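# Arrange micrometer, screw rack and V-block on the mat

## Task

Set the micrometer, the screw rack and the V-block down on the mat so that each one rests in the position and orientation shown in the reference image called manual. All three must sit entirely within the mat, no other object may be left on the mat, and nothing may end up tipped over.

## Robot and tools

Robot: a single UR7e-style six-joint arm with a Robotiq 2F-85 two-finger gripper. A plate and a block carrying a wrist camera stick out about 10 cm from the wrist 3 axis toward the gripper's +x side and turn with the hand. The fingers point along the gripper's +z axis and close along its y axis. The arm's base sits near the scene origin at (0, 0, +0.045) m and may be slightly tilted relative to the table. Mounting blocks and posts count as part of the arm for clearance checks. A two-camera stand is fixed to the floor beside the table.

Frame: all reported hand positions, orientations and velocities are in the scene frame. Its origin is on the table top directly under the base, +z is up, and +y is to the left when facing along +x. The reported hand position can be off by a few centimetres, more at long reach.

Row layout (shared by execute_actions and move): one flat list of 9 numbers, each in [-1, 1], for the one arm. Order: elbow, shoulder lift, shoulder pan, wrist 1, wrist 2, wrist 3, then gripper position, gripper force_limit, gripper speed. Note that elbow comes first and shoulder pan third; the same order is used in every per-joint list in the results.

Joint numbers are offsets, not poses. Each is scaled so that 1.0 equals 2.222 rad. They are measured from the Joint targets that stand when the action or move begins, not from the previous row. Repeating the same offset in a later call therefore moves the joint further. Stated ranges in rad: elbow -3.142 to 3.142; every other joint -6.283 to 6.283. The real limit can differ by up to 0.010 rad. An action that would push a joint more than 0.010 rad beyond its range is refused. A joint asked past its real end is only sent as far as that end, and the result then says "joint sent to its limit".

Gripper numbers are absolute settings, not offsets:
- position: +1 is fully open (85 mm). The pads touch at about -0.8, and -1 closes until something blocks them.
- force_limit and speed: together these set how hard the grip is. Closing speed is about 20 mm/s at -1, 85 at 0 and 150 at +1. Both start at +1.
- To leave the gripper unchanged, resend the last three numbers you sent; a 0 is a real command.

execute_actions(actions, cameras): actions is a list of actions. Each action is a table of up to 15 rows, one per 1/30 s step. A short table holds its last row for the remaining steps. An empty list just returns the state with images.

move(target, speed, blend, stop_force, zero, blocking, cameras): target is one row, or a list of up to 15 rows. Every row's offsets count from the same starting Joint targets, not from the previous row. speed is the peak joint speed in rad/s, from 0.01 to 3.14 (default 0.5), given as one value or one per target. blend is a corner-rounding radius in rad; 0 means stop at each target. stop_force is 3 to 120 N: the move halts when the wrist sensor feels that much resistance. Use it with a low speed when touching down. zero (default true) re-zeroes the sensor before the move. Leave stop_force out when moving away from a surface you are pressing on. blocking=false cannot be combined with stop_force. The result adds a "move:" line: done, off_target, moving, held, fault, and limits=held if steps were withheld. Neither done nor off_target tells you whether anything was touched.

Other tools:
- wait(seconds 0–10): lets the scene run.
- stop: brakes a running move; the fingers keep going.
- zoom_image(camera, region [x0,y0,x1,y1] in pixels, at most 504×504): gives a closer view.
- show_instructions: shows the reference image.
- zero_wrist_force: re-zeroes the wrist sensor.
- read_manual: returns licence texts only.
- finished_scene(scene): ends the scene and cannot be undone.
Cameras: cam_head_left, cam_head_right, cam_wrist, each 896×504.

Reading results:
- Joint positions and velocities are in rad and rad/s. Joint targets are the base for your next offsets.
- end_effector_position is the point between the closed pads, in m. The fingertips extend about 19 mm past it when closed and 6 mm when open.
- Gripping: object_status 2 means the fingers were stopped by an object while closing, which is a secure grip. 3 means they reached the requested position or the pads met. 0 means still moving. 1 means blocked while opening.
- position_measured is in counts: 3 is open, 130 is about 40 mm, 230 is pads together.
- Wrist force and torque are given in the gripper's own axes.
- "joint command not followed" means the clearance check altered the targets.
- A MOTOR HOT line warns of heating; holding a load or a stretched pose heats the motors.

Things to avoid:
- Forces on the arm or its load of about 150 N, or joint torque at the load limit, cause a 10 s fault stop. Wrist limits are about 22.7 N m; shoulder and elbow 142.
- The arm is stiff: aiming even slightly past a firm contact can trigger a fault.
- Don't drop parts from a height, release them while they are moving, or slam into the table or fixed objects.
- Don't squeeze a part hard while it still rests on something.
- Nothing may fall off the table.
- Loose objects can be nudged briefly by outside pushes, so check each placement with the cameras before ending.

Each tool is called after "Emit:" by a JSON object that holds its "fn" and its "kwargs".

Reference images:

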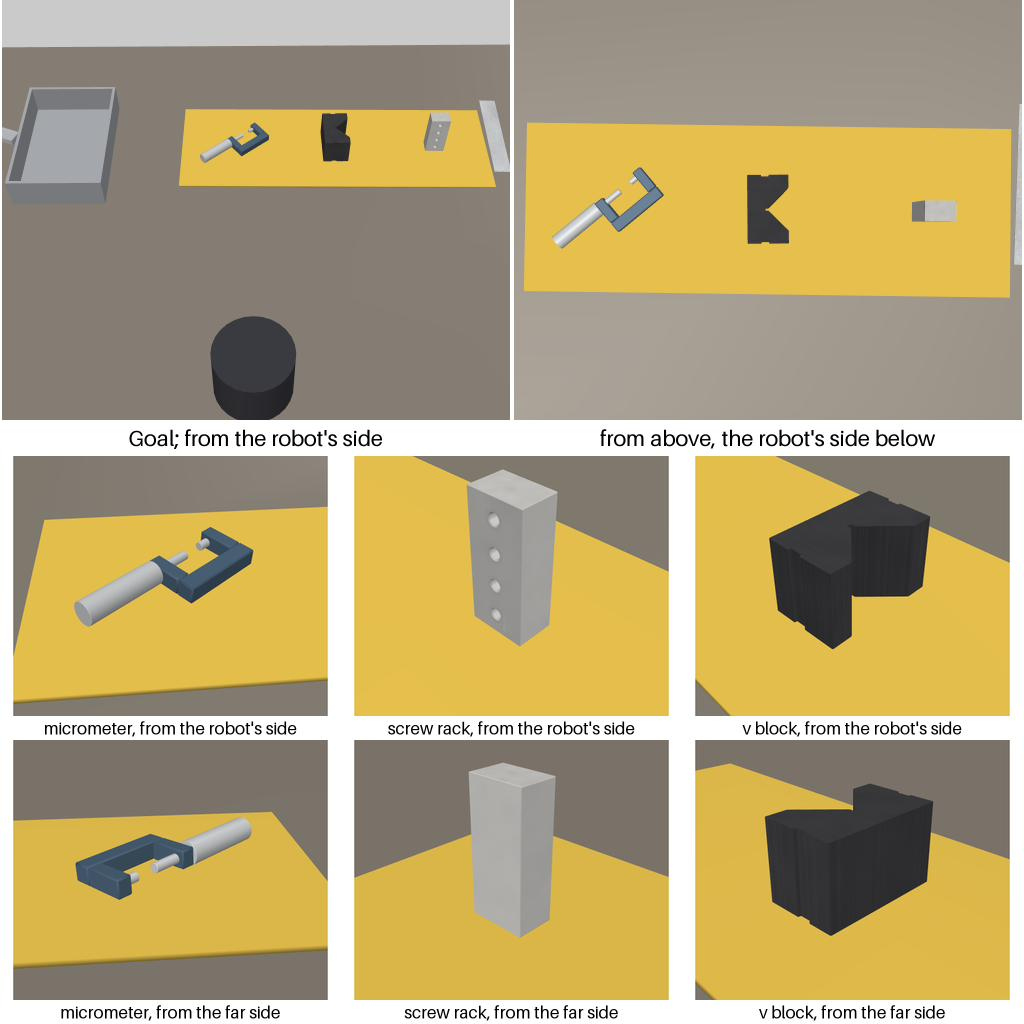

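## Session

Emit:
{"fn": "execute_actions", "kwargs": {"actions": []}}

Scene clock: 0.00 s.
end_effector_position=(+0.5613, +0.1672, +0.1285) position_measured=3 object_status=3 end_effector_quat_wxyz=(-0.011, +0.609, +0.793, +0.023)
Joint names: [elbow, shoulder lift, shoulder pan, wrist 1, wrist 2, wrist 3]
Joint positions: [1.857 -1.286 0.071 -2.188 -1.489 1.329]
Joint velocities: within noise
Joint torques (N m): no reading
Motor temperatures (°C): [41 37 38 41 40 35]
Wrist force (N): no reading
Wrist torque (N m): no reading
Wrist force, peak (N): no reading
Joint targets: [1.857 -1.286 0.071 -2.188 -1.489 1.329]
Tool commands: gripper/position=+1.0 gripper/force_limit=+1.0 gripper/speed=+1.0

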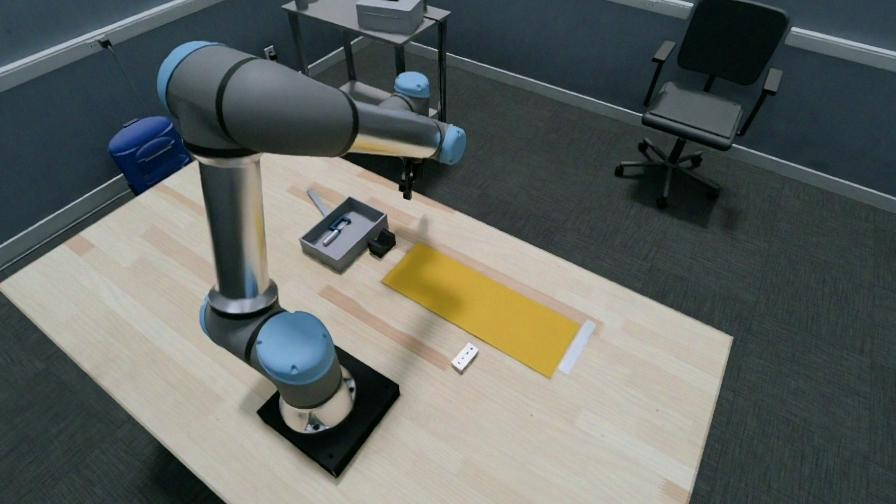

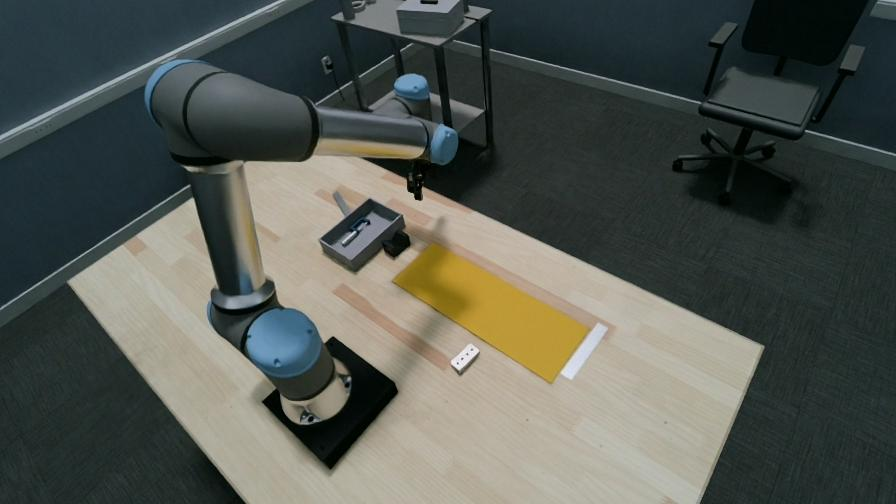

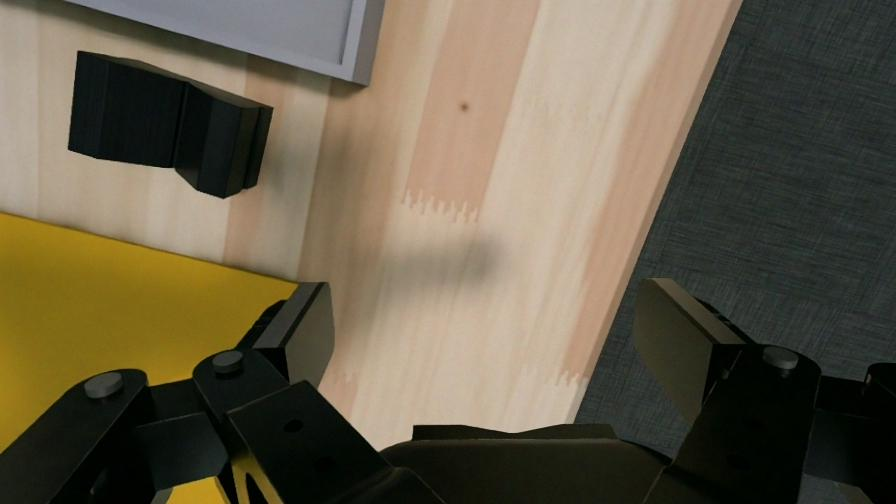

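Emit:
{"fn": "zoom_image", "kwargs": {"camera": "cam_head_left", "region": [280, 160, 620, 400]}}

Emit:
{"fn": "zoom_image", "kwargs": {"camera": "cam_head_right", "region": [300, 160, 640, 400]}}

Scaled by 1.482 from the camera's 896x504 image, which has a finer 1280x720 frame.

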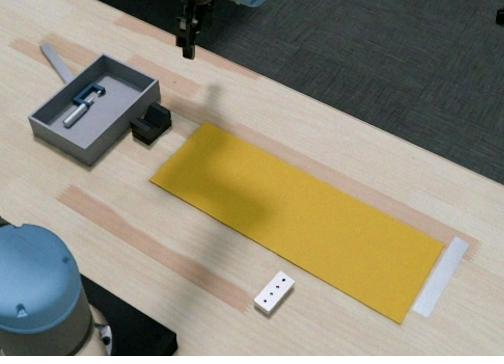

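Scaled by 1.482 from the camera's 896x504 image, which has a finer 1280x720 frame.

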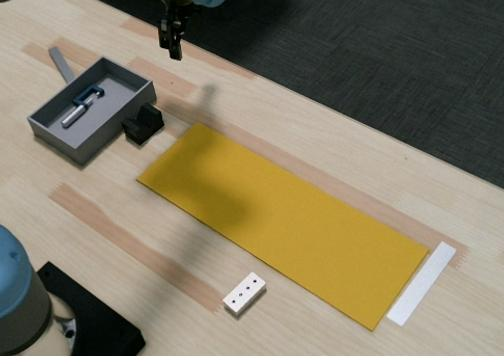

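Emit:
{"fn": "zoom_image", "kwargs": {"camera": "cam_wrist", "region": [0, 0, 448, 300]}}

Emit:
{"fn": "zoom_image", "kwargs": {"camera": "cam_head_left", "region": [290, 170, 430, 290]}}

Emit:
{"fn": "zoom_image", "kwargs": {"camera": "cam_head_right", "region": [310, 170, 450, 290]}}

Emit:
{"fn": "zoom_image", "kwargs": {"camera": "cam_head_left", "region": [420, 300, 620, 400]}}

Emit:
{"fn": "show_instructions", "kwargs": {}}

Scaled by 1.125 from the camera's 896x504 image, which has a finer 1280x720 frame.

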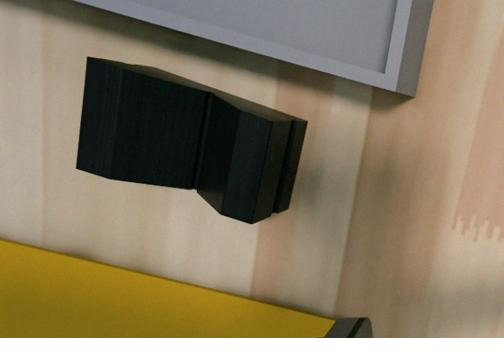

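Scaled by 3.600 from the camera's 896x504 image, which has a finer 1280x720 frame.

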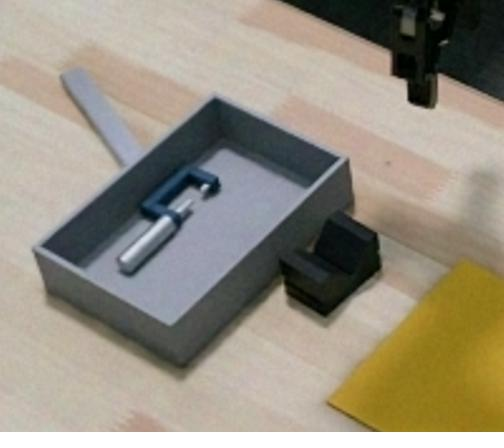

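Scaled by 3.600 from the camera's 896x504 image, which has a finer 1280x720 frame.

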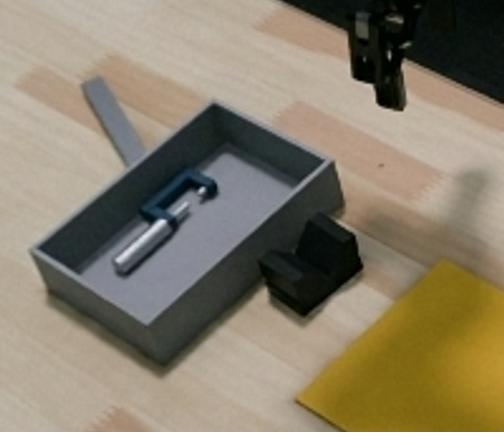

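Scaled by 2.520 from the camera's 896x504 image, which has a finer 1280x720 frame.

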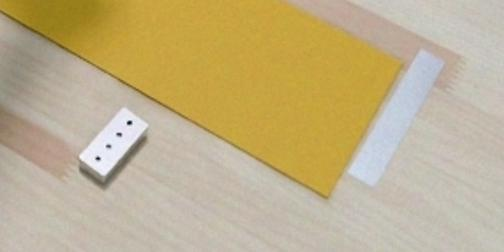

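Reference images for this scene: manual.

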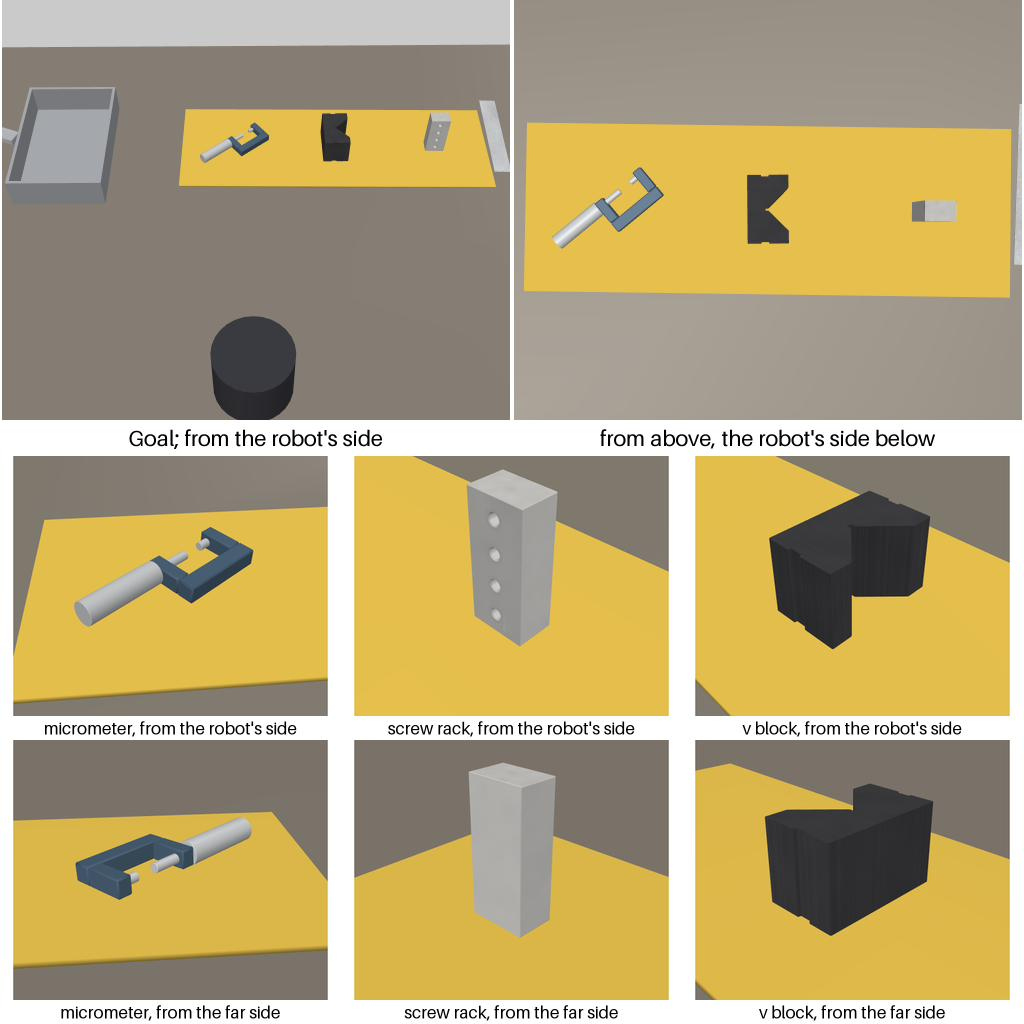

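Emit:
{"fn": "move", "kwargs": {"target": [-0.0143, -0.2131, -0.1676, 0.2395, -0.0177, 0.6560, 1, 1, 1], "speed": [1.0], "cameras": ["all"]}}

Scene clock: 37.00 s.
end_effector_position=(+0.4503, -0.0002, +0.3302) position_measured=3 object_status=3 end_effector_quat_wxyz=(+0.000, +1.000, +0.000, +0.000) end_effector_velocity=(+0.000, +0.000, +0.000) end_effector_angular_velocity=(+0.000, -0.001, -0.005)
Joint names: [elbow, shoulder lift, shoulder pan, wrist 1, wrist 2, wrist 3]
Joint positions: [1.825 -1.759 -0.302 -1.656 -1.529 2.787]
Joint velocities: [-0.001 0 0 0 0 0.005]
Joint torques (N m): [-23.58 -10.49 10.61 -5.14 0.97 2.02]
Wrist force (N): [0.0 0.0 -0.2]
Wrist torque (N m): [-0.09 -0.02 -0.06]
Wrist force, peak (N): [1.6 0.5 1.2]
Joint targets: [1.825 -1.759 -0.302 -1.656 -1.529 2.787]
move: done
camera_calibration:
cam_wrist: T_world_to_cam=[[-0.00796967, -0.999959, 0.00434346, 0.0121991], [-0.943378, 0.00895906, 0.3316, 0.337658], [-0.331625, -0.00145479, -0.94341, 0.592047], [0, 0, 0, 1]] pos_world=[0.514973, 0.0100348, 0.446523]

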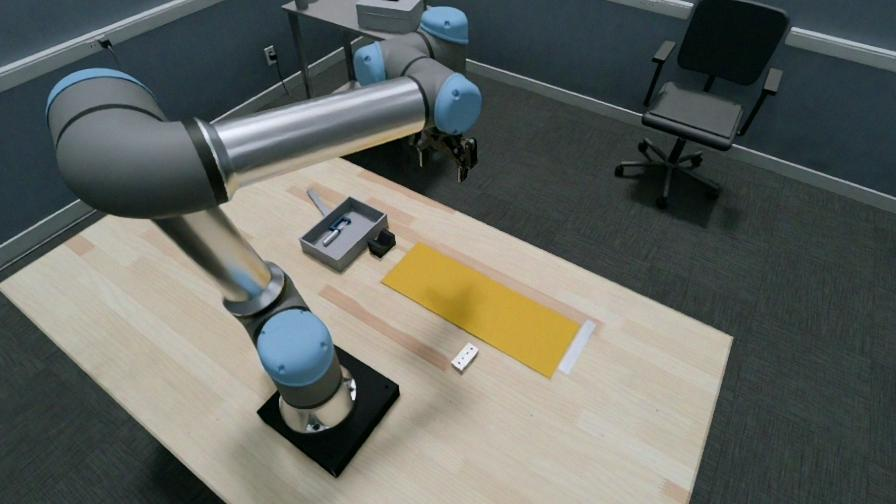

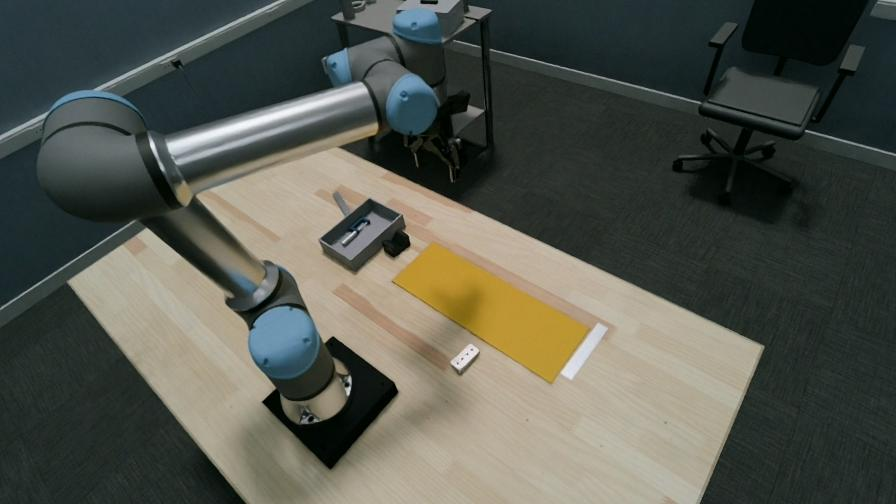

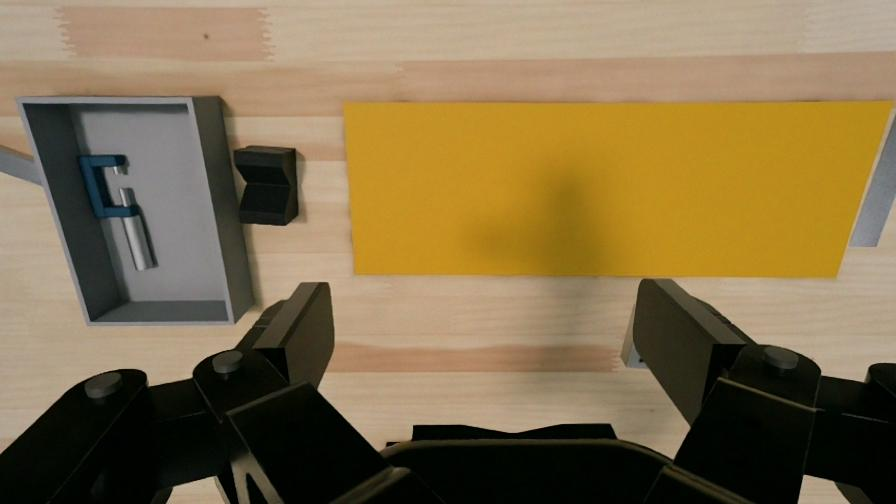

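Emit:
{"fn": "zoom_image", "kwargs": {"camera": "cam_wrist", "region": [0, 80, 320, 340]}}

Emit:
{"fn": "zoom_image", "kwargs": {"camera": "cam_wrist", "region": [220, 120, 330, 250]}}

Scaled by 1.575 from the camera's 896x504 image, which has a finer 1280x720 frame.

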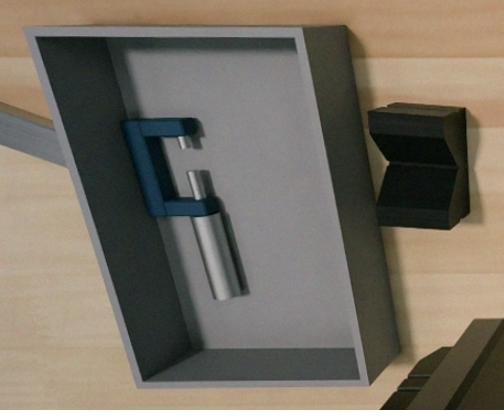

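Scaled by 3.877 from the camera's 896x504 image, which has a finer 1280x720 frame.

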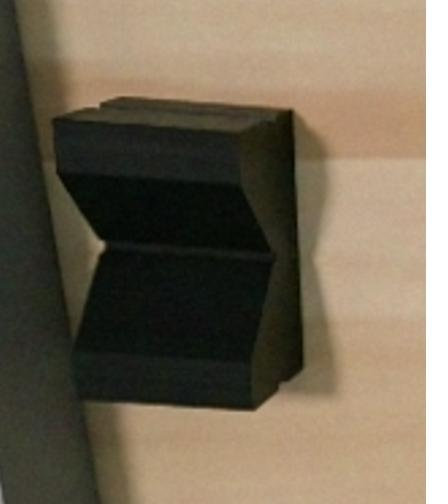

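Emit:
{"fn": "move", "kwargs": {"target": [0.1305, 0.0786, 0.3378, -0.2198, -0.0111, -0.99, -0.1, -1, -0.5], "speed": [1.2], "cameras": []}}

Emit:
{"fn": "move", "kwargs": {"target": [0, 0, 0, 0, 0, -0.1175, -0.1, -1, -0.5], "speed": [1.0], "cameras": ["cam_wrist"]}}

Scene clock: 85.50 s.
end_effector_position=(+0.3599, +0.3020, +0.1604) position_measured=141 object_status=3 end_effector_quat_wxyz=(+0.000, +0.095, +0.995, +0.000)
Joint names: [elbow, shoulder lift, shoulder pan, wrist 1, wrist 2, wrist 3]
Joint positions: [2.115 -1.584 0.449 -2.144 -1.553 0.587]
Joint torques (N m): [-32.75 -36.49 -7.57 0.24 -0.88 -1.76]
Wrist force (N): [0.1 0.3 -0.8]
Wrist torque (N m): [0.09 -0.03 0.11]
Wrist force, peak (N): [1.3 0.9 0.3]
Joint targets: [2.115 -1.584 0.449 -2.144 -1.553 0.587]
move: done
No camera images: "cameras" was empty.

Scene clock: 86.37 s.
end_effector_position=(+0.3600, +0.3021, +0.1605) position_measured=141 object_status=3 end_effector_quat_wxyz=(+0.000, -0.035, +0.999, +0.000)
Joint names: [elbow, shoulder lift, shoulder pan, wrist 1, wrist 2, wrist 3]
Joint positions: [2.115 -1.584 0.449 -2.144 -1.553 0.326]
Joint torques (N m): [-32.67 -34.85 -11.11 -0.23 2.27 -1.56]
Wrist force (N): [-0.1 0.3 -0.4]
Wrist torque (N m): [0.12 0.00 0.07]
Wrist force, peak (N): [-0.4 0.4 -1.0]
Joint targets: [2.115 -1.584 0.449 -2.144 -1.553 0.326]
move: done
camera_calibration:
cam_wrist: T_world_to_cam=[[-0.0613759, 0.998101, 0.00531518, -0.270038], [0.942095, 0.0561713, 0.330608, -0.38679], [0.329682, 0.0252988, -0.943753, 0.156307], [0, 0, 0, 1]] pos_world=[0.296288, 0.287297, 0.276826]
Images, in order (width x height): cam_wrist 896x504.

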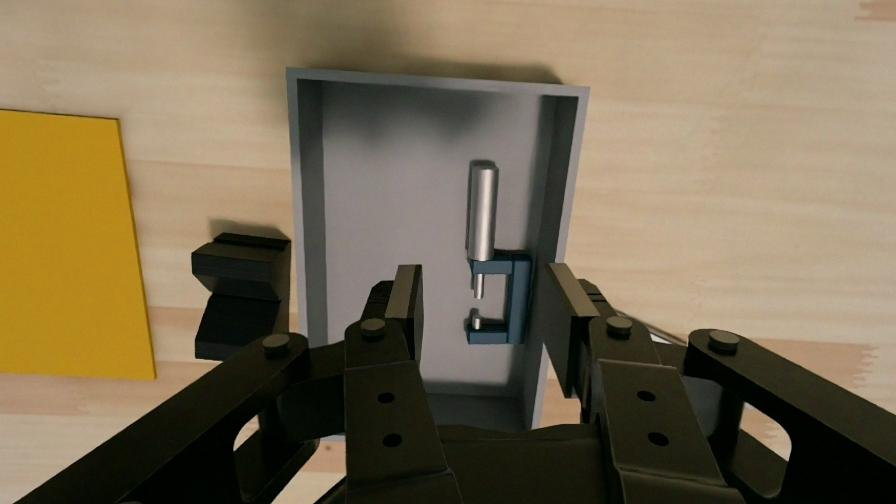

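Emit:
{"fn": "zoom_image", "kwargs": {"camera": "cam_wrist", "region": [280, 60, 600, 400]}}

Emit:
{"fn": "zoom_image", "kwargs": {"camera": "cam_wrist", "region": [430, 140, 570, 360]}}

Scaled by 1.482 from the camera's 896x504 image, which has a finer 1280x720 frame.

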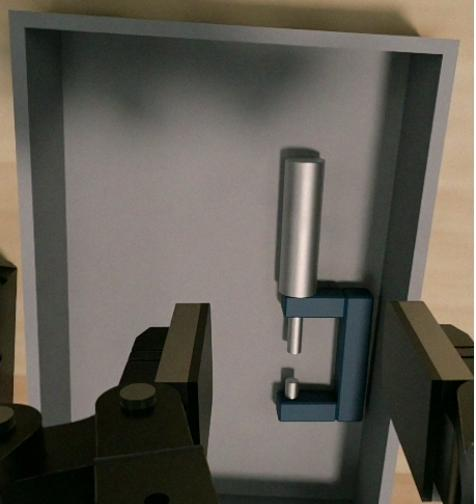

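Scaled by 2.291 from the camera's 896x504 image, which has a finer 1280x720 frame.

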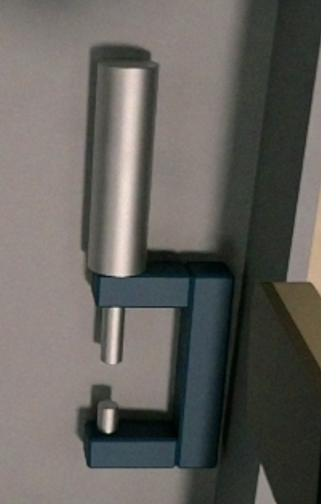

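Emit:
{"fn": "zoom_image", "kwargs": {"camera": "cam_wrist", "region": [370, 240, 600, 360]}}

Scaled by 2.191 from the camera's 896x504 image, which has a finer 1280x720 frame.

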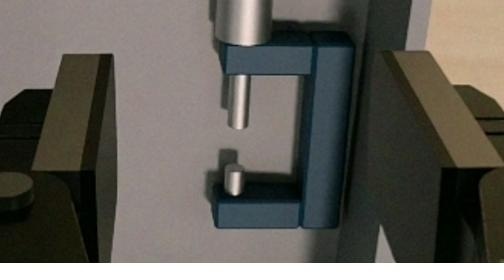

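Emit:
{"fn": "move", "kwargs": {"target": [0.0722, 0.0267, -0.0902, -0.1125, 0.1206, -0.0878, -0.28, -1, -0.5], "speed": [0.8], "cameras": ["cam_wrist"]}}

Emit:
{"fn": "zoom_image", "kwargs": {"camera": "cam_wrist", "region": [300, 60, 650, 320]}}

Scene clock: 108.20 s.
end_effector_position=(+0.3781, +0.2862, +0.1047) position_measured=164 object_status=3 end_effector_quat_wxyz=(-0.005, -0.035, +0.991, +0.131)
Joint names: [elbow, shoulder lift, shoulder pan, wrist 1, wrist 2, wrist 3]
Joint positions: [2.275 -1.525 0.249 -2.394 -1.286 0.131]
Joint torques (N m): [-15.64 -32.98 -7.28 -5.03 3.2 -1.74]
Wrist force (N): [0.1 0.0 -1.0]
Wrist torque (N m): [0.06 0.02 0.15]
Wrist force, peak (N): [0.6 1.9 -2.6]
Joint targets: [2.275 -1.525 0.249 -2.394 -1.285 0.131]
move: done
camera_calibration:
cam_wrist: T_world_to_cam=[[-0.0590307, 0.962797, 0.263701, -0.270662], [0.947927, -0.0287557, 0.317188, -0.361076], [0.31297, 0.268693, -0.910963, 0.0312752], [0, 0, 0, 1]] pos_world=[0.316508, 0.241806, 0.214393]
Images, in order (width x height): cam_wrist 896x504.

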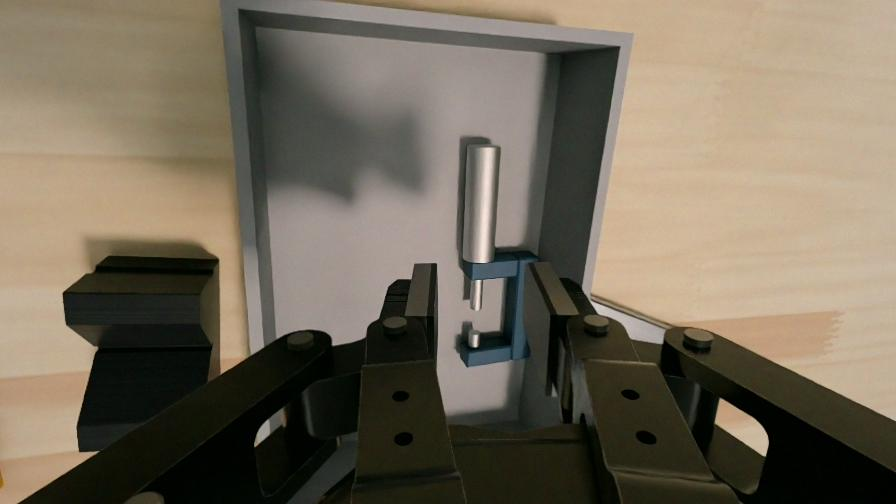

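Scaled by 1.440 from the camera's 896x504 image, which has a finer 1280x720 frame.

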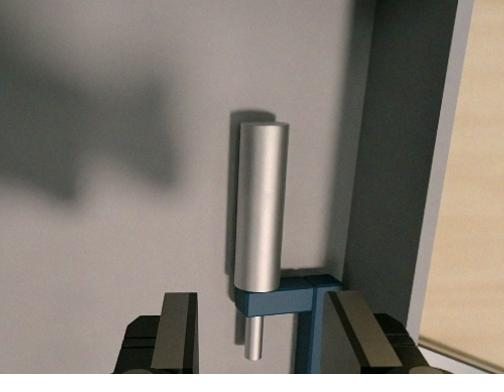

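Emit:
{"fn": "move", "kwargs": {"target": [0.01041, 0.05058, 0.0167, -0.06555, -0.0013, 0.01733, -0.28, -1, -0.5], "speed": [0.4], "cameras": ["cam_wrist"]}}

Emit:
{"fn": "zoom_image", "kwargs": {"camera": "cam_wrist", "region": [360, 60, 640, 340]}}

Scene clock: 113.03 s.
end_effector_position=(+0.3769, +0.3006, +0.0640) position_measured=164 object_status=3 end_effector_quat_wxyz=(-0.005, -0.035, +0.991, +0.131)
Joint names: [elbow, shoulder lift, shoulder pan, wrist 1, wrist 2, wrist 3]
Joint positions: [2.298 -1.413 0.286 -2.54 -1.288 0.17]
Joint torques (N m): [-26.6 -24.08 -11.61 -2.69 -0.48 -1.5]
Wrist force (N): [0.5 0.0 -0.8]
Wrist torque (N m): [0.03 -0.07 0.03]
Wrist force, peak (N): [0.1 -0.1 -2.5]
Joint targets: [2.298 -1.413 0.286 -2.540 -1.288 0.170]
move: done
camera_calibration:
cam_wrist: T_world_to_cam=[[-0.0591714, 0.962718, 0.263956, -0.273773], [0.948114, -0.0285435, 0.316646, -0.34667], [0.312375, 0.268997, -0.911078, -0.00904514], [0, 0, 0, 1]] pos_world=[0.315309, 0.256104, 0.173795]
Images, in order (width x height): cam_wrist 896x504.

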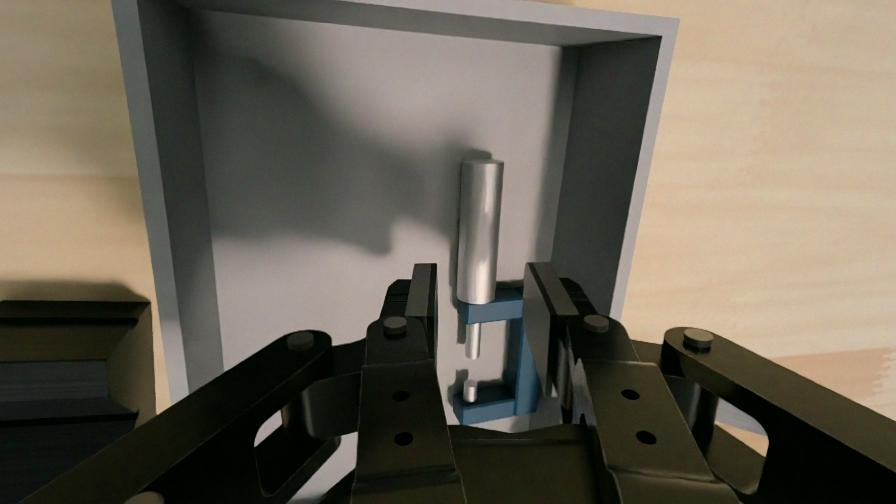

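Scaled by 1.800 from the camera's 896x504 image, which has a finer 1280x720 frame.

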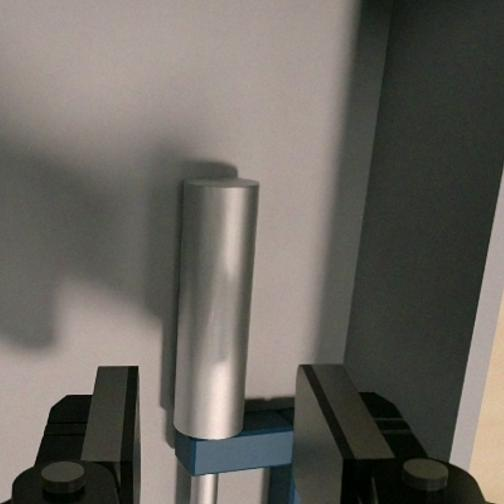

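Emit:
{"fn": "move", "kwargs": {"target": [0.0055, 0.0486, 0.0114, -0.0570, -0.00094, 0.01155, -0.28, -1, -0.5], "speed": [0.035], "stop_force": 4, "cameras": ["cam_wrist"]}}

Scene clock: 121.73 s.
end_effector_position=(+0.3762, +0.3102, +0.0279) position_measured=164 object_status=3 end_effector_quat_wxyz=(-0.005, -0.035, +0.991, +0.131)
Joint names: [elbow, shoulder lift, shoulder pan, wrist 1, wrist 2, wrist 3]
Joint positions: [2.31 -1.307 0.31 -2.664 -1.29 0.195]
Joint torques (N m): [-24.95 -38.97 -12.37 -2.13 0.18 -1.66]
Wrist force (N): [1.1 0.9 -2.0]
Wrist torque (N m): [0.09 -0.04 0.01]
Wrist force, peak (N): [6.5 1.6 -25.3]
Joint targets: [2.310 -1.307 0.310 -2.664 -1.290 0.195]
move: contact
camera_calibration:
cam_wrist: T_world_to_cam=[[-0.0594288, 0.962706, 0.263943, -0.273435], [0.948269, -0.0281592, 0.316218, -0.33449], [0.311857, 0.269082, -0.91123, -0.0441668], [0, 0, 0, 1]] pos_world=[0.31471, 0.265703, 0.137697]
Images, in order (width x height): cam_wrist 896x504.

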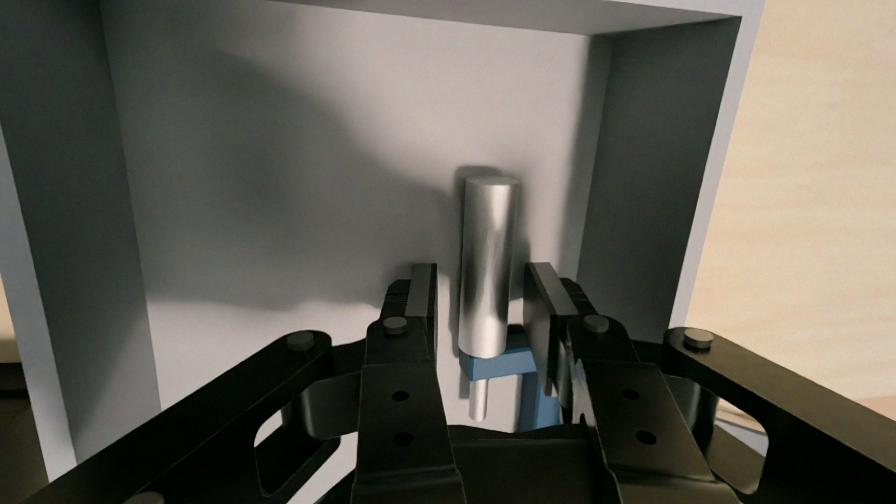

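Emit:
{"fn": "execute_actions", "kwargs": {"actions": [], "cameras": ["cam_wrist"]}}

Scene clock: 126.03 s.
end_effector_position=(+0.3762, +0.3102, +0.0279) position_measured=164 object_status=3 end_effector_quat_wxyz=(-0.005, -0.035, +0.991, +0.131)
Joint names: [elbow, shoulder lift, shoulder pan, wrist 1, wrist 2, wrist 3]
Joint positions: [2.31 -1.307 0.31 -2.664 -1.29 0.195]
Joint velocities: within noise
Joint torques (N m): [-25.93 -38.8 -11.13 -5.1 2.81 -1.71]
Motor temperatures (°C): [41 37 38 41 39 35]
Wrist force (N): [0.7 0.6 -2.2]
Wrist torque (N m): [0.07 0.02 0.00]
Wrist force, peak (N): [1.2 0.9 -2.3]
Joint targets: [2.310 -1.307 0.310 -2.664 -1.290 0.195]
Tool commands: gripper/position=-0.28 gripper/force_limit=-1.0 gripper/speed=-0.5
camera_calibration:
cam_wrist: T_world_to_cam=[[-0.0594839, 0.96268, 0.264023, -0.273422], [0.948268, -0.0281329, 0.316222, -0.334497], [0.311848, 0.269174, -0.911206, -0.0441922], [0, 0, 0, 1]] pos_world=[0.31471, 0.265703, 0.137697]
Images, in order (width x height): cam_wrist 896x504.

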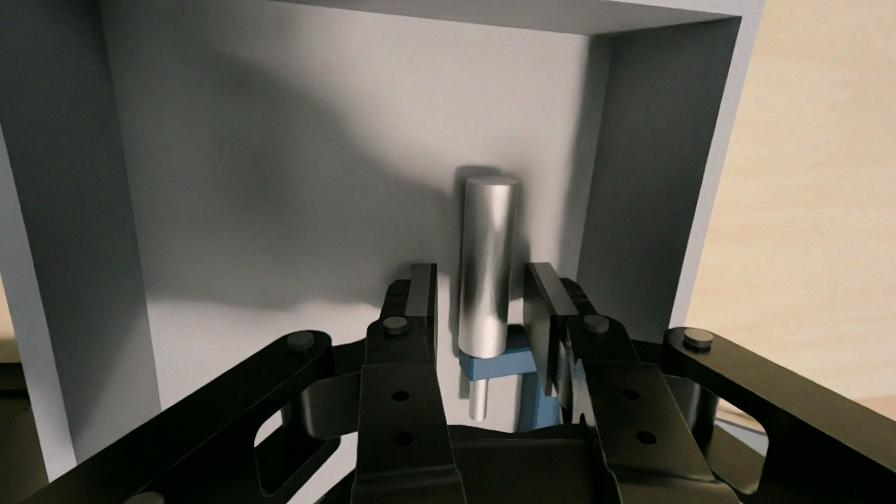

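Emit:
{"fn": "move", "kwargs": {"target": [[-0.0004, -0.0034, -0.0008, 0.004, 0, -0.0008, -0.28, -1, -0.5], [-0.0004, -0.0034, -0.0008, 0.004, 0, -0.0008, -1, -1, -1]], "speed": 0.1, "cameras": ["cam_wrist"]}}

Scene clock: 128.63 s.
end_effector_position=(+0.3765, +0.3096, +0.0305) position_measured=194 object_status=0 end_effector_quat_wxyz=(-0.005, -0.035, +0.991, +0.131)
Joint names: [elbow, shoulder lift, shoulder pan, wrist 1, wrist 2, wrist 3]
Joint positions: [2.309 -1.315 0.309 -2.655 -1.29 0.193]
Joint torques (N m): [-19.84 -14.1 0.15 -4.48 2.58 1.31]
Wrist force (N): [2.3 1.7 -9.8]
Wrist torque (N m): [0.07 -0.02 0.06]
Wrist force, peak (N): [1.9 1.2 -10.4]
Joint targets: [2.309 -1.315 0.309 -2.655 -1.290 0.193]
move: done
camera_calibration:
cam_wrist: T_world_to_cam=[[-0.059453, 0.962729, 0.263852, -0.273415], [0.948196, -0.0281689, 0.316436, -0.335621], [0.312074, 0.268996, -0.911181, -0.0417562], [0, 0, 0, 1]] pos_world=[0.31501, 0.265003, 0.140296]
Images, in order (width x height): cam_wrist 896x504.

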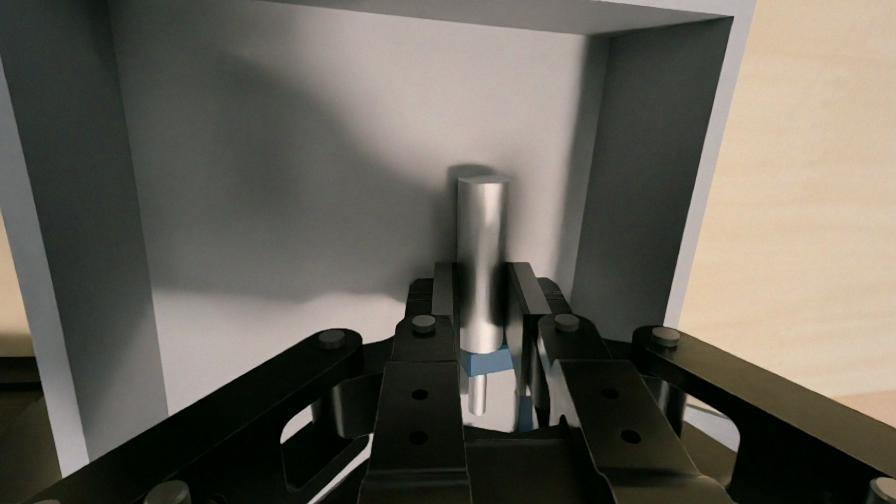

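Emit:
{"fn": "move", "kwargs": {"target": [-0.0008, -0.0053, -0.0012, 0.0062, 0, -0.0013, -1, -1, -1], "speed": 0.05, "cameras": ["cam_wrist"]}}

Scene clock: 129.53 s.
end_effector_position=(+0.3769, +0.3086, +0.0348) position_measured=194 object_status=2 end_effector_quat_wxyz=(-0.005, -0.035, +0.991, +0.131)
Joint names: [elbow, shoulder lift, shoulder pan, wrist 1, wrist 2, wrist 3]
Joint positions: [2.308 -1.327 0.306 -2.641 -1.29 0.19]
Joint torques (N m): [-25.43 -23.88 -8.1 -3.07 1.88 -1.13]
Wrist force (N): [0.4 -0.3 1.0]
Wrist torque (N m): [0.10 0.02 0.02]
Wrist force, peak (N): [2.3 1.5 -10.1]
Joint targets: [2.308 -1.326 0.306 -2.641 -1.290 0.190]
move: done
camera_calibration:
cam_wrist: T_world_to_cam=[[-0.0597965, 0.962739, 0.263738, -0.273414], [0.948046, -0.0279304, 0.316904, -0.33744], [0.312462, 0.268985, -0.911051, -0.0379246], [0, 0, 0, 1]] pos_world=[0.31541, 0.264002, 0.144494]
Images, in order (width x height): cam_wrist 896x504.

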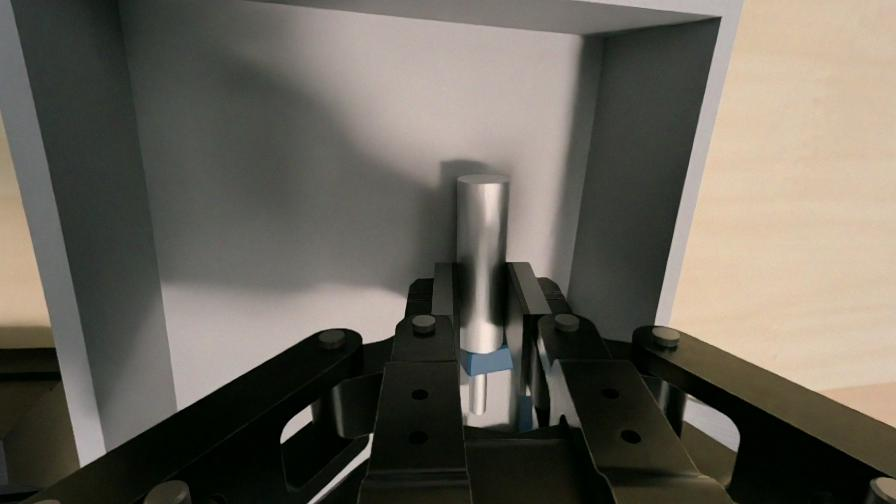

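Emit:
{"fn": "move", "kwargs": {"target": [[-0.0350, -0.1221, -0.0241, 0.1641, 0.0027, -0.0253, -1, -1, -1], [0.0297, -0.1346, -0.3054, 0.1647, 0.0085, -0.1910, -1, -1, -1], [0.0567, -0.0671, -0.3024, 0.0694, 0.0086, -0.1879, -1, -1, -1]], "speed": [0.3, 0.6, 0.3], "blend": [0.05, 0.05, 0], "cameras": ["cam_wrist", "cam_head_right"]}}

Scene clock: 148.90 s.
end_effector_position=(+0.4098, +0.0468, +0.0454) position_measured=194 object_status=2 end_effector_quat_wxyz=(+0.013, +0.100, +0.986, +0.131)
Joint names: [elbow, shoulder lift, shoulder pan, wrist 1, wrist 2, wrist 3]
Joint positions: [2.434 -1.475 -0.366 -2.487 -1.271 -0.227]
Joint torques (N m): [-27.39 -22.93 1.87 -2.76 3.09 -0.52]
Wrist force (N): [0.4 -0.5 1.3]
Wrist torque (N m): [0.01 -0.06 0.16]
Wrist force, peak (N): [1.1 -0.5 2.8]
Joint targets: [2.434 -1.475 -0.366 -2.487 -1.271 -0.227]
move: done
camera_calibration:
cam_wrist: T_world_to_cam=[[0.201319, 0.943047, 0.264826, -0.128475], [0.905797, -0.282139, 0.316117, -0.350017], [0.372831, 0.176238, -0.911009, 0.0115544], [0, 0, 0, 1]] pos_world=[0.338601, 0.0203678, 0.155196]
Images, in order (width x height): cam_head_right 896x504, cam_wrist 896x504.

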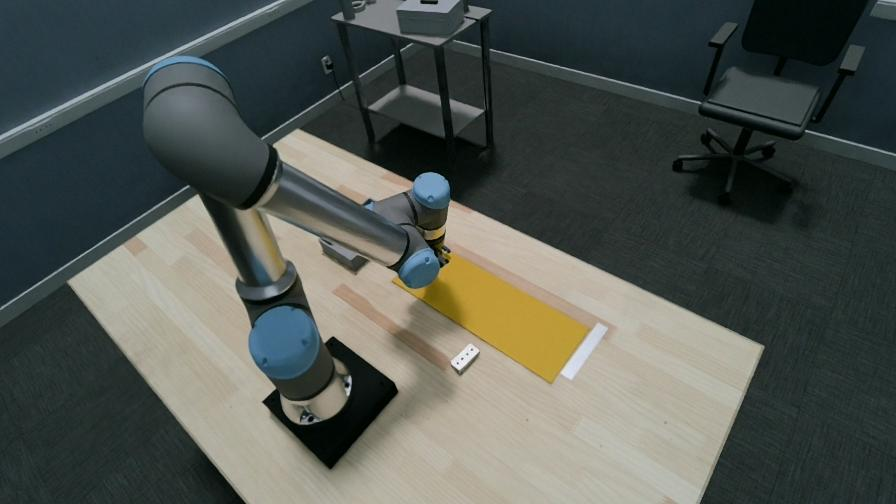

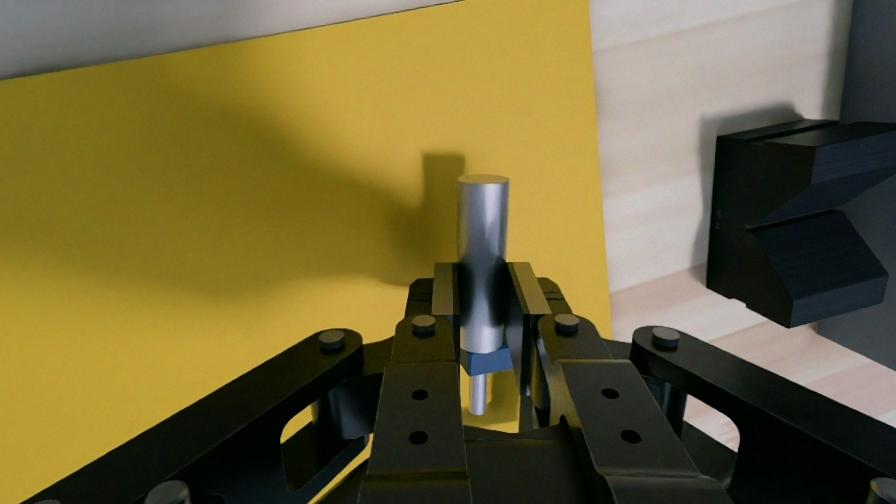

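Emit:
{"fn": "move", "kwargs": {"target": [0.0085, 0.0355, 0.0013, -0.0444, 0.0, 0.0014, -1, -1, -1], "speed": 0.04, "stop_force": 3, "cameras": ["cam_wrist"]}}

Scene clock: 151.90 s.
end_effector_position=(+0.4101, +0.0466, +0.0301) position_measured=194 object_status=2 end_effector_quat_wxyz=(+0.013, +0.100, +0.986, +0.131)
Joint names: [elbow, shoulder lift, shoulder pan, wrist 1, wrist 2, wrist 3]
Joint positions: [2.445 -1.427 -0.364 -2.547 -1.271 -0.226]
Joint torques (N m): [-24.93 -32.82 -0.94 -0.67 1.95 -1.37]
Wrist force (N): [0.8 -0.3 -1.6]
Wrist torque (N m): [0.01 0.03 -0.02]
Wrist force, peak (N): [3.7 0.8 -10.1]
Joint targets: [2.445 -1.427 -0.364 -2.547 -1.271 -0.226]
move: contact; the wrist 1 is farthest, 0.039 rad from its target
camera_calibration:
cam_wrist: T_world_to_cam=[[0.201336, 0.943078, 0.264705, -0.124284], [0.905703, -0.282156, 0.316371, -0.345511], [0.37305, 0.176047, -0.910956, -0.00253929], [0, 0, 0, 1]] pos_world=[0.338901, 0.0201683, 0.139895]
Images, in order (width x height): cam_wrist 896x504.

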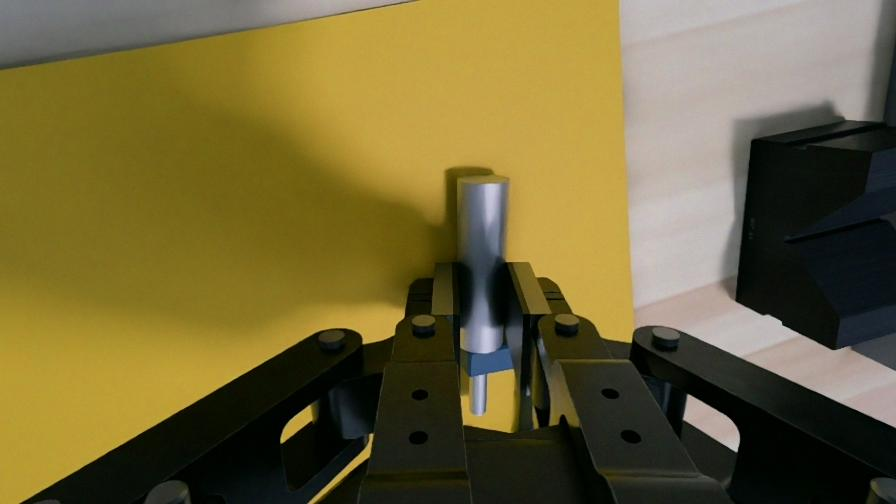

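Emit:
{"fn": "move", "kwargs": {"target": [[0, 0, 0, 0, 0, 0, -0.28, -1, -1], [-0.0169, -0.0602, -0.0162, 0.0823, -0.0007, -0.0166, -0.28, -1, -1]], "speed": [0.1, 0.2], "cameras": ["cam_wrist"]}}

Scene clock: 156.00 s.
end_effector_position=(+0.4078, +0.0352, +0.0739) position_measured=164 object_status=3 end_effector_quat_wxyz=(+0.013, +0.100, +0.986, +0.131)
Joint names: [elbow, shoulder lift, shoulder pan, wrist 1, wrist 2, wrist 3]
Joint positions: [2.407 -1.561 -0.4 -2.364 -1.273 -0.263]
Joint torques (N m): [-2.81 -8.99 11.7 -4.68 -1.59 2.06]
Wrist force (N): [-0.2 -0.1 -0.9]
Wrist torque (N m): [0.05 0.05 0.14]
Wrist force, peak (N): [1.4 -0.2 -2.0]
Joint targets: [2.408 -1.561 -0.400 -2.364 -1.273 -0.262]
move: done
camera_calibration:
cam_wrist: T_world_to_cam=[[0.202179, 0.942854, 0.264858, -0.124977], [0.90556, -0.282965, 0.316057, -0.360388], [0.372941, 0.175944, -0.91102, 0.0402753], [0, 0, 0, 1]] pos_world=[0.336601, 0.00877137, 0.183696]
Images, in order (width x height): cam_wrist 896x504.

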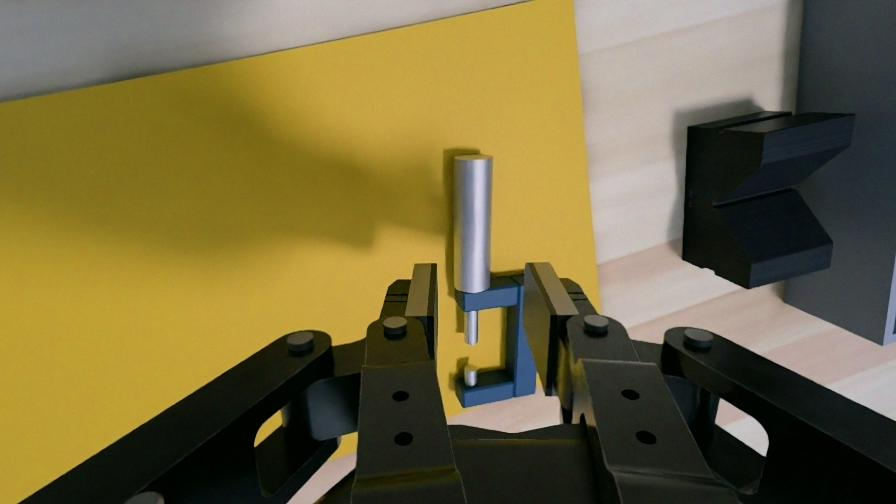

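Emit:
{"fn": "move", "kwargs": {"target": [0.0882, -0.0367, 0.0943, -0.1808, -0.1125, 0.1034, -0.28, -1, -1], "speed": 0.6, "cameras": ["cam_wrist"]}}

Scene clock: 171.23 s.
end_effector_position=(+0.3765, +0.0578, +0.0694) position_measured=164 object_status=3 end_effector_quat_wxyz=(+0.104, +0.100, +0.990, -0.010)
Joint names: [elbow, shoulder lift, shoulder pan, wrist 1, wrist 2, wrist 3]
Joint positions: [2.604 -1.643 -0.191 -2.766 -1.523 -0.033]
Joint torques (N m): [-19.83 -0.99 0.03 -5.8 -1.29 1.86]
Wrist force (N): [0.7 0.0 -0.8]
Wrist torque (N m): [-0.01 -0.05 -0.09]
Wrist force, peak (N): [2.1 1.2 -0.8]
Joint targets: [2.604 -1.643 -0.191 -2.766 -1.523 -0.033]
move: done
camera_calibration:
cam_wrist: T_world_to_cam=[[0.206826, 0.978349, 0.00754855, -0.12469], [0.834906, -0.180513, 0.519948, -0.317648], [0.510053, -0.101236, -0.854164, 0.00432041], [0, 0, 0, 1]] pos_world=[0.288792, 0.0650883, 0.169792]
Images, in order (width x height): cam_wrist 896x504.

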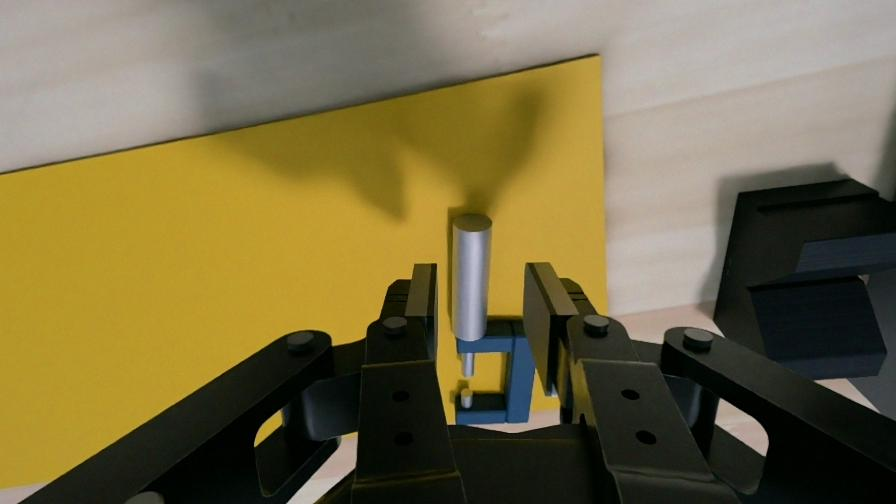

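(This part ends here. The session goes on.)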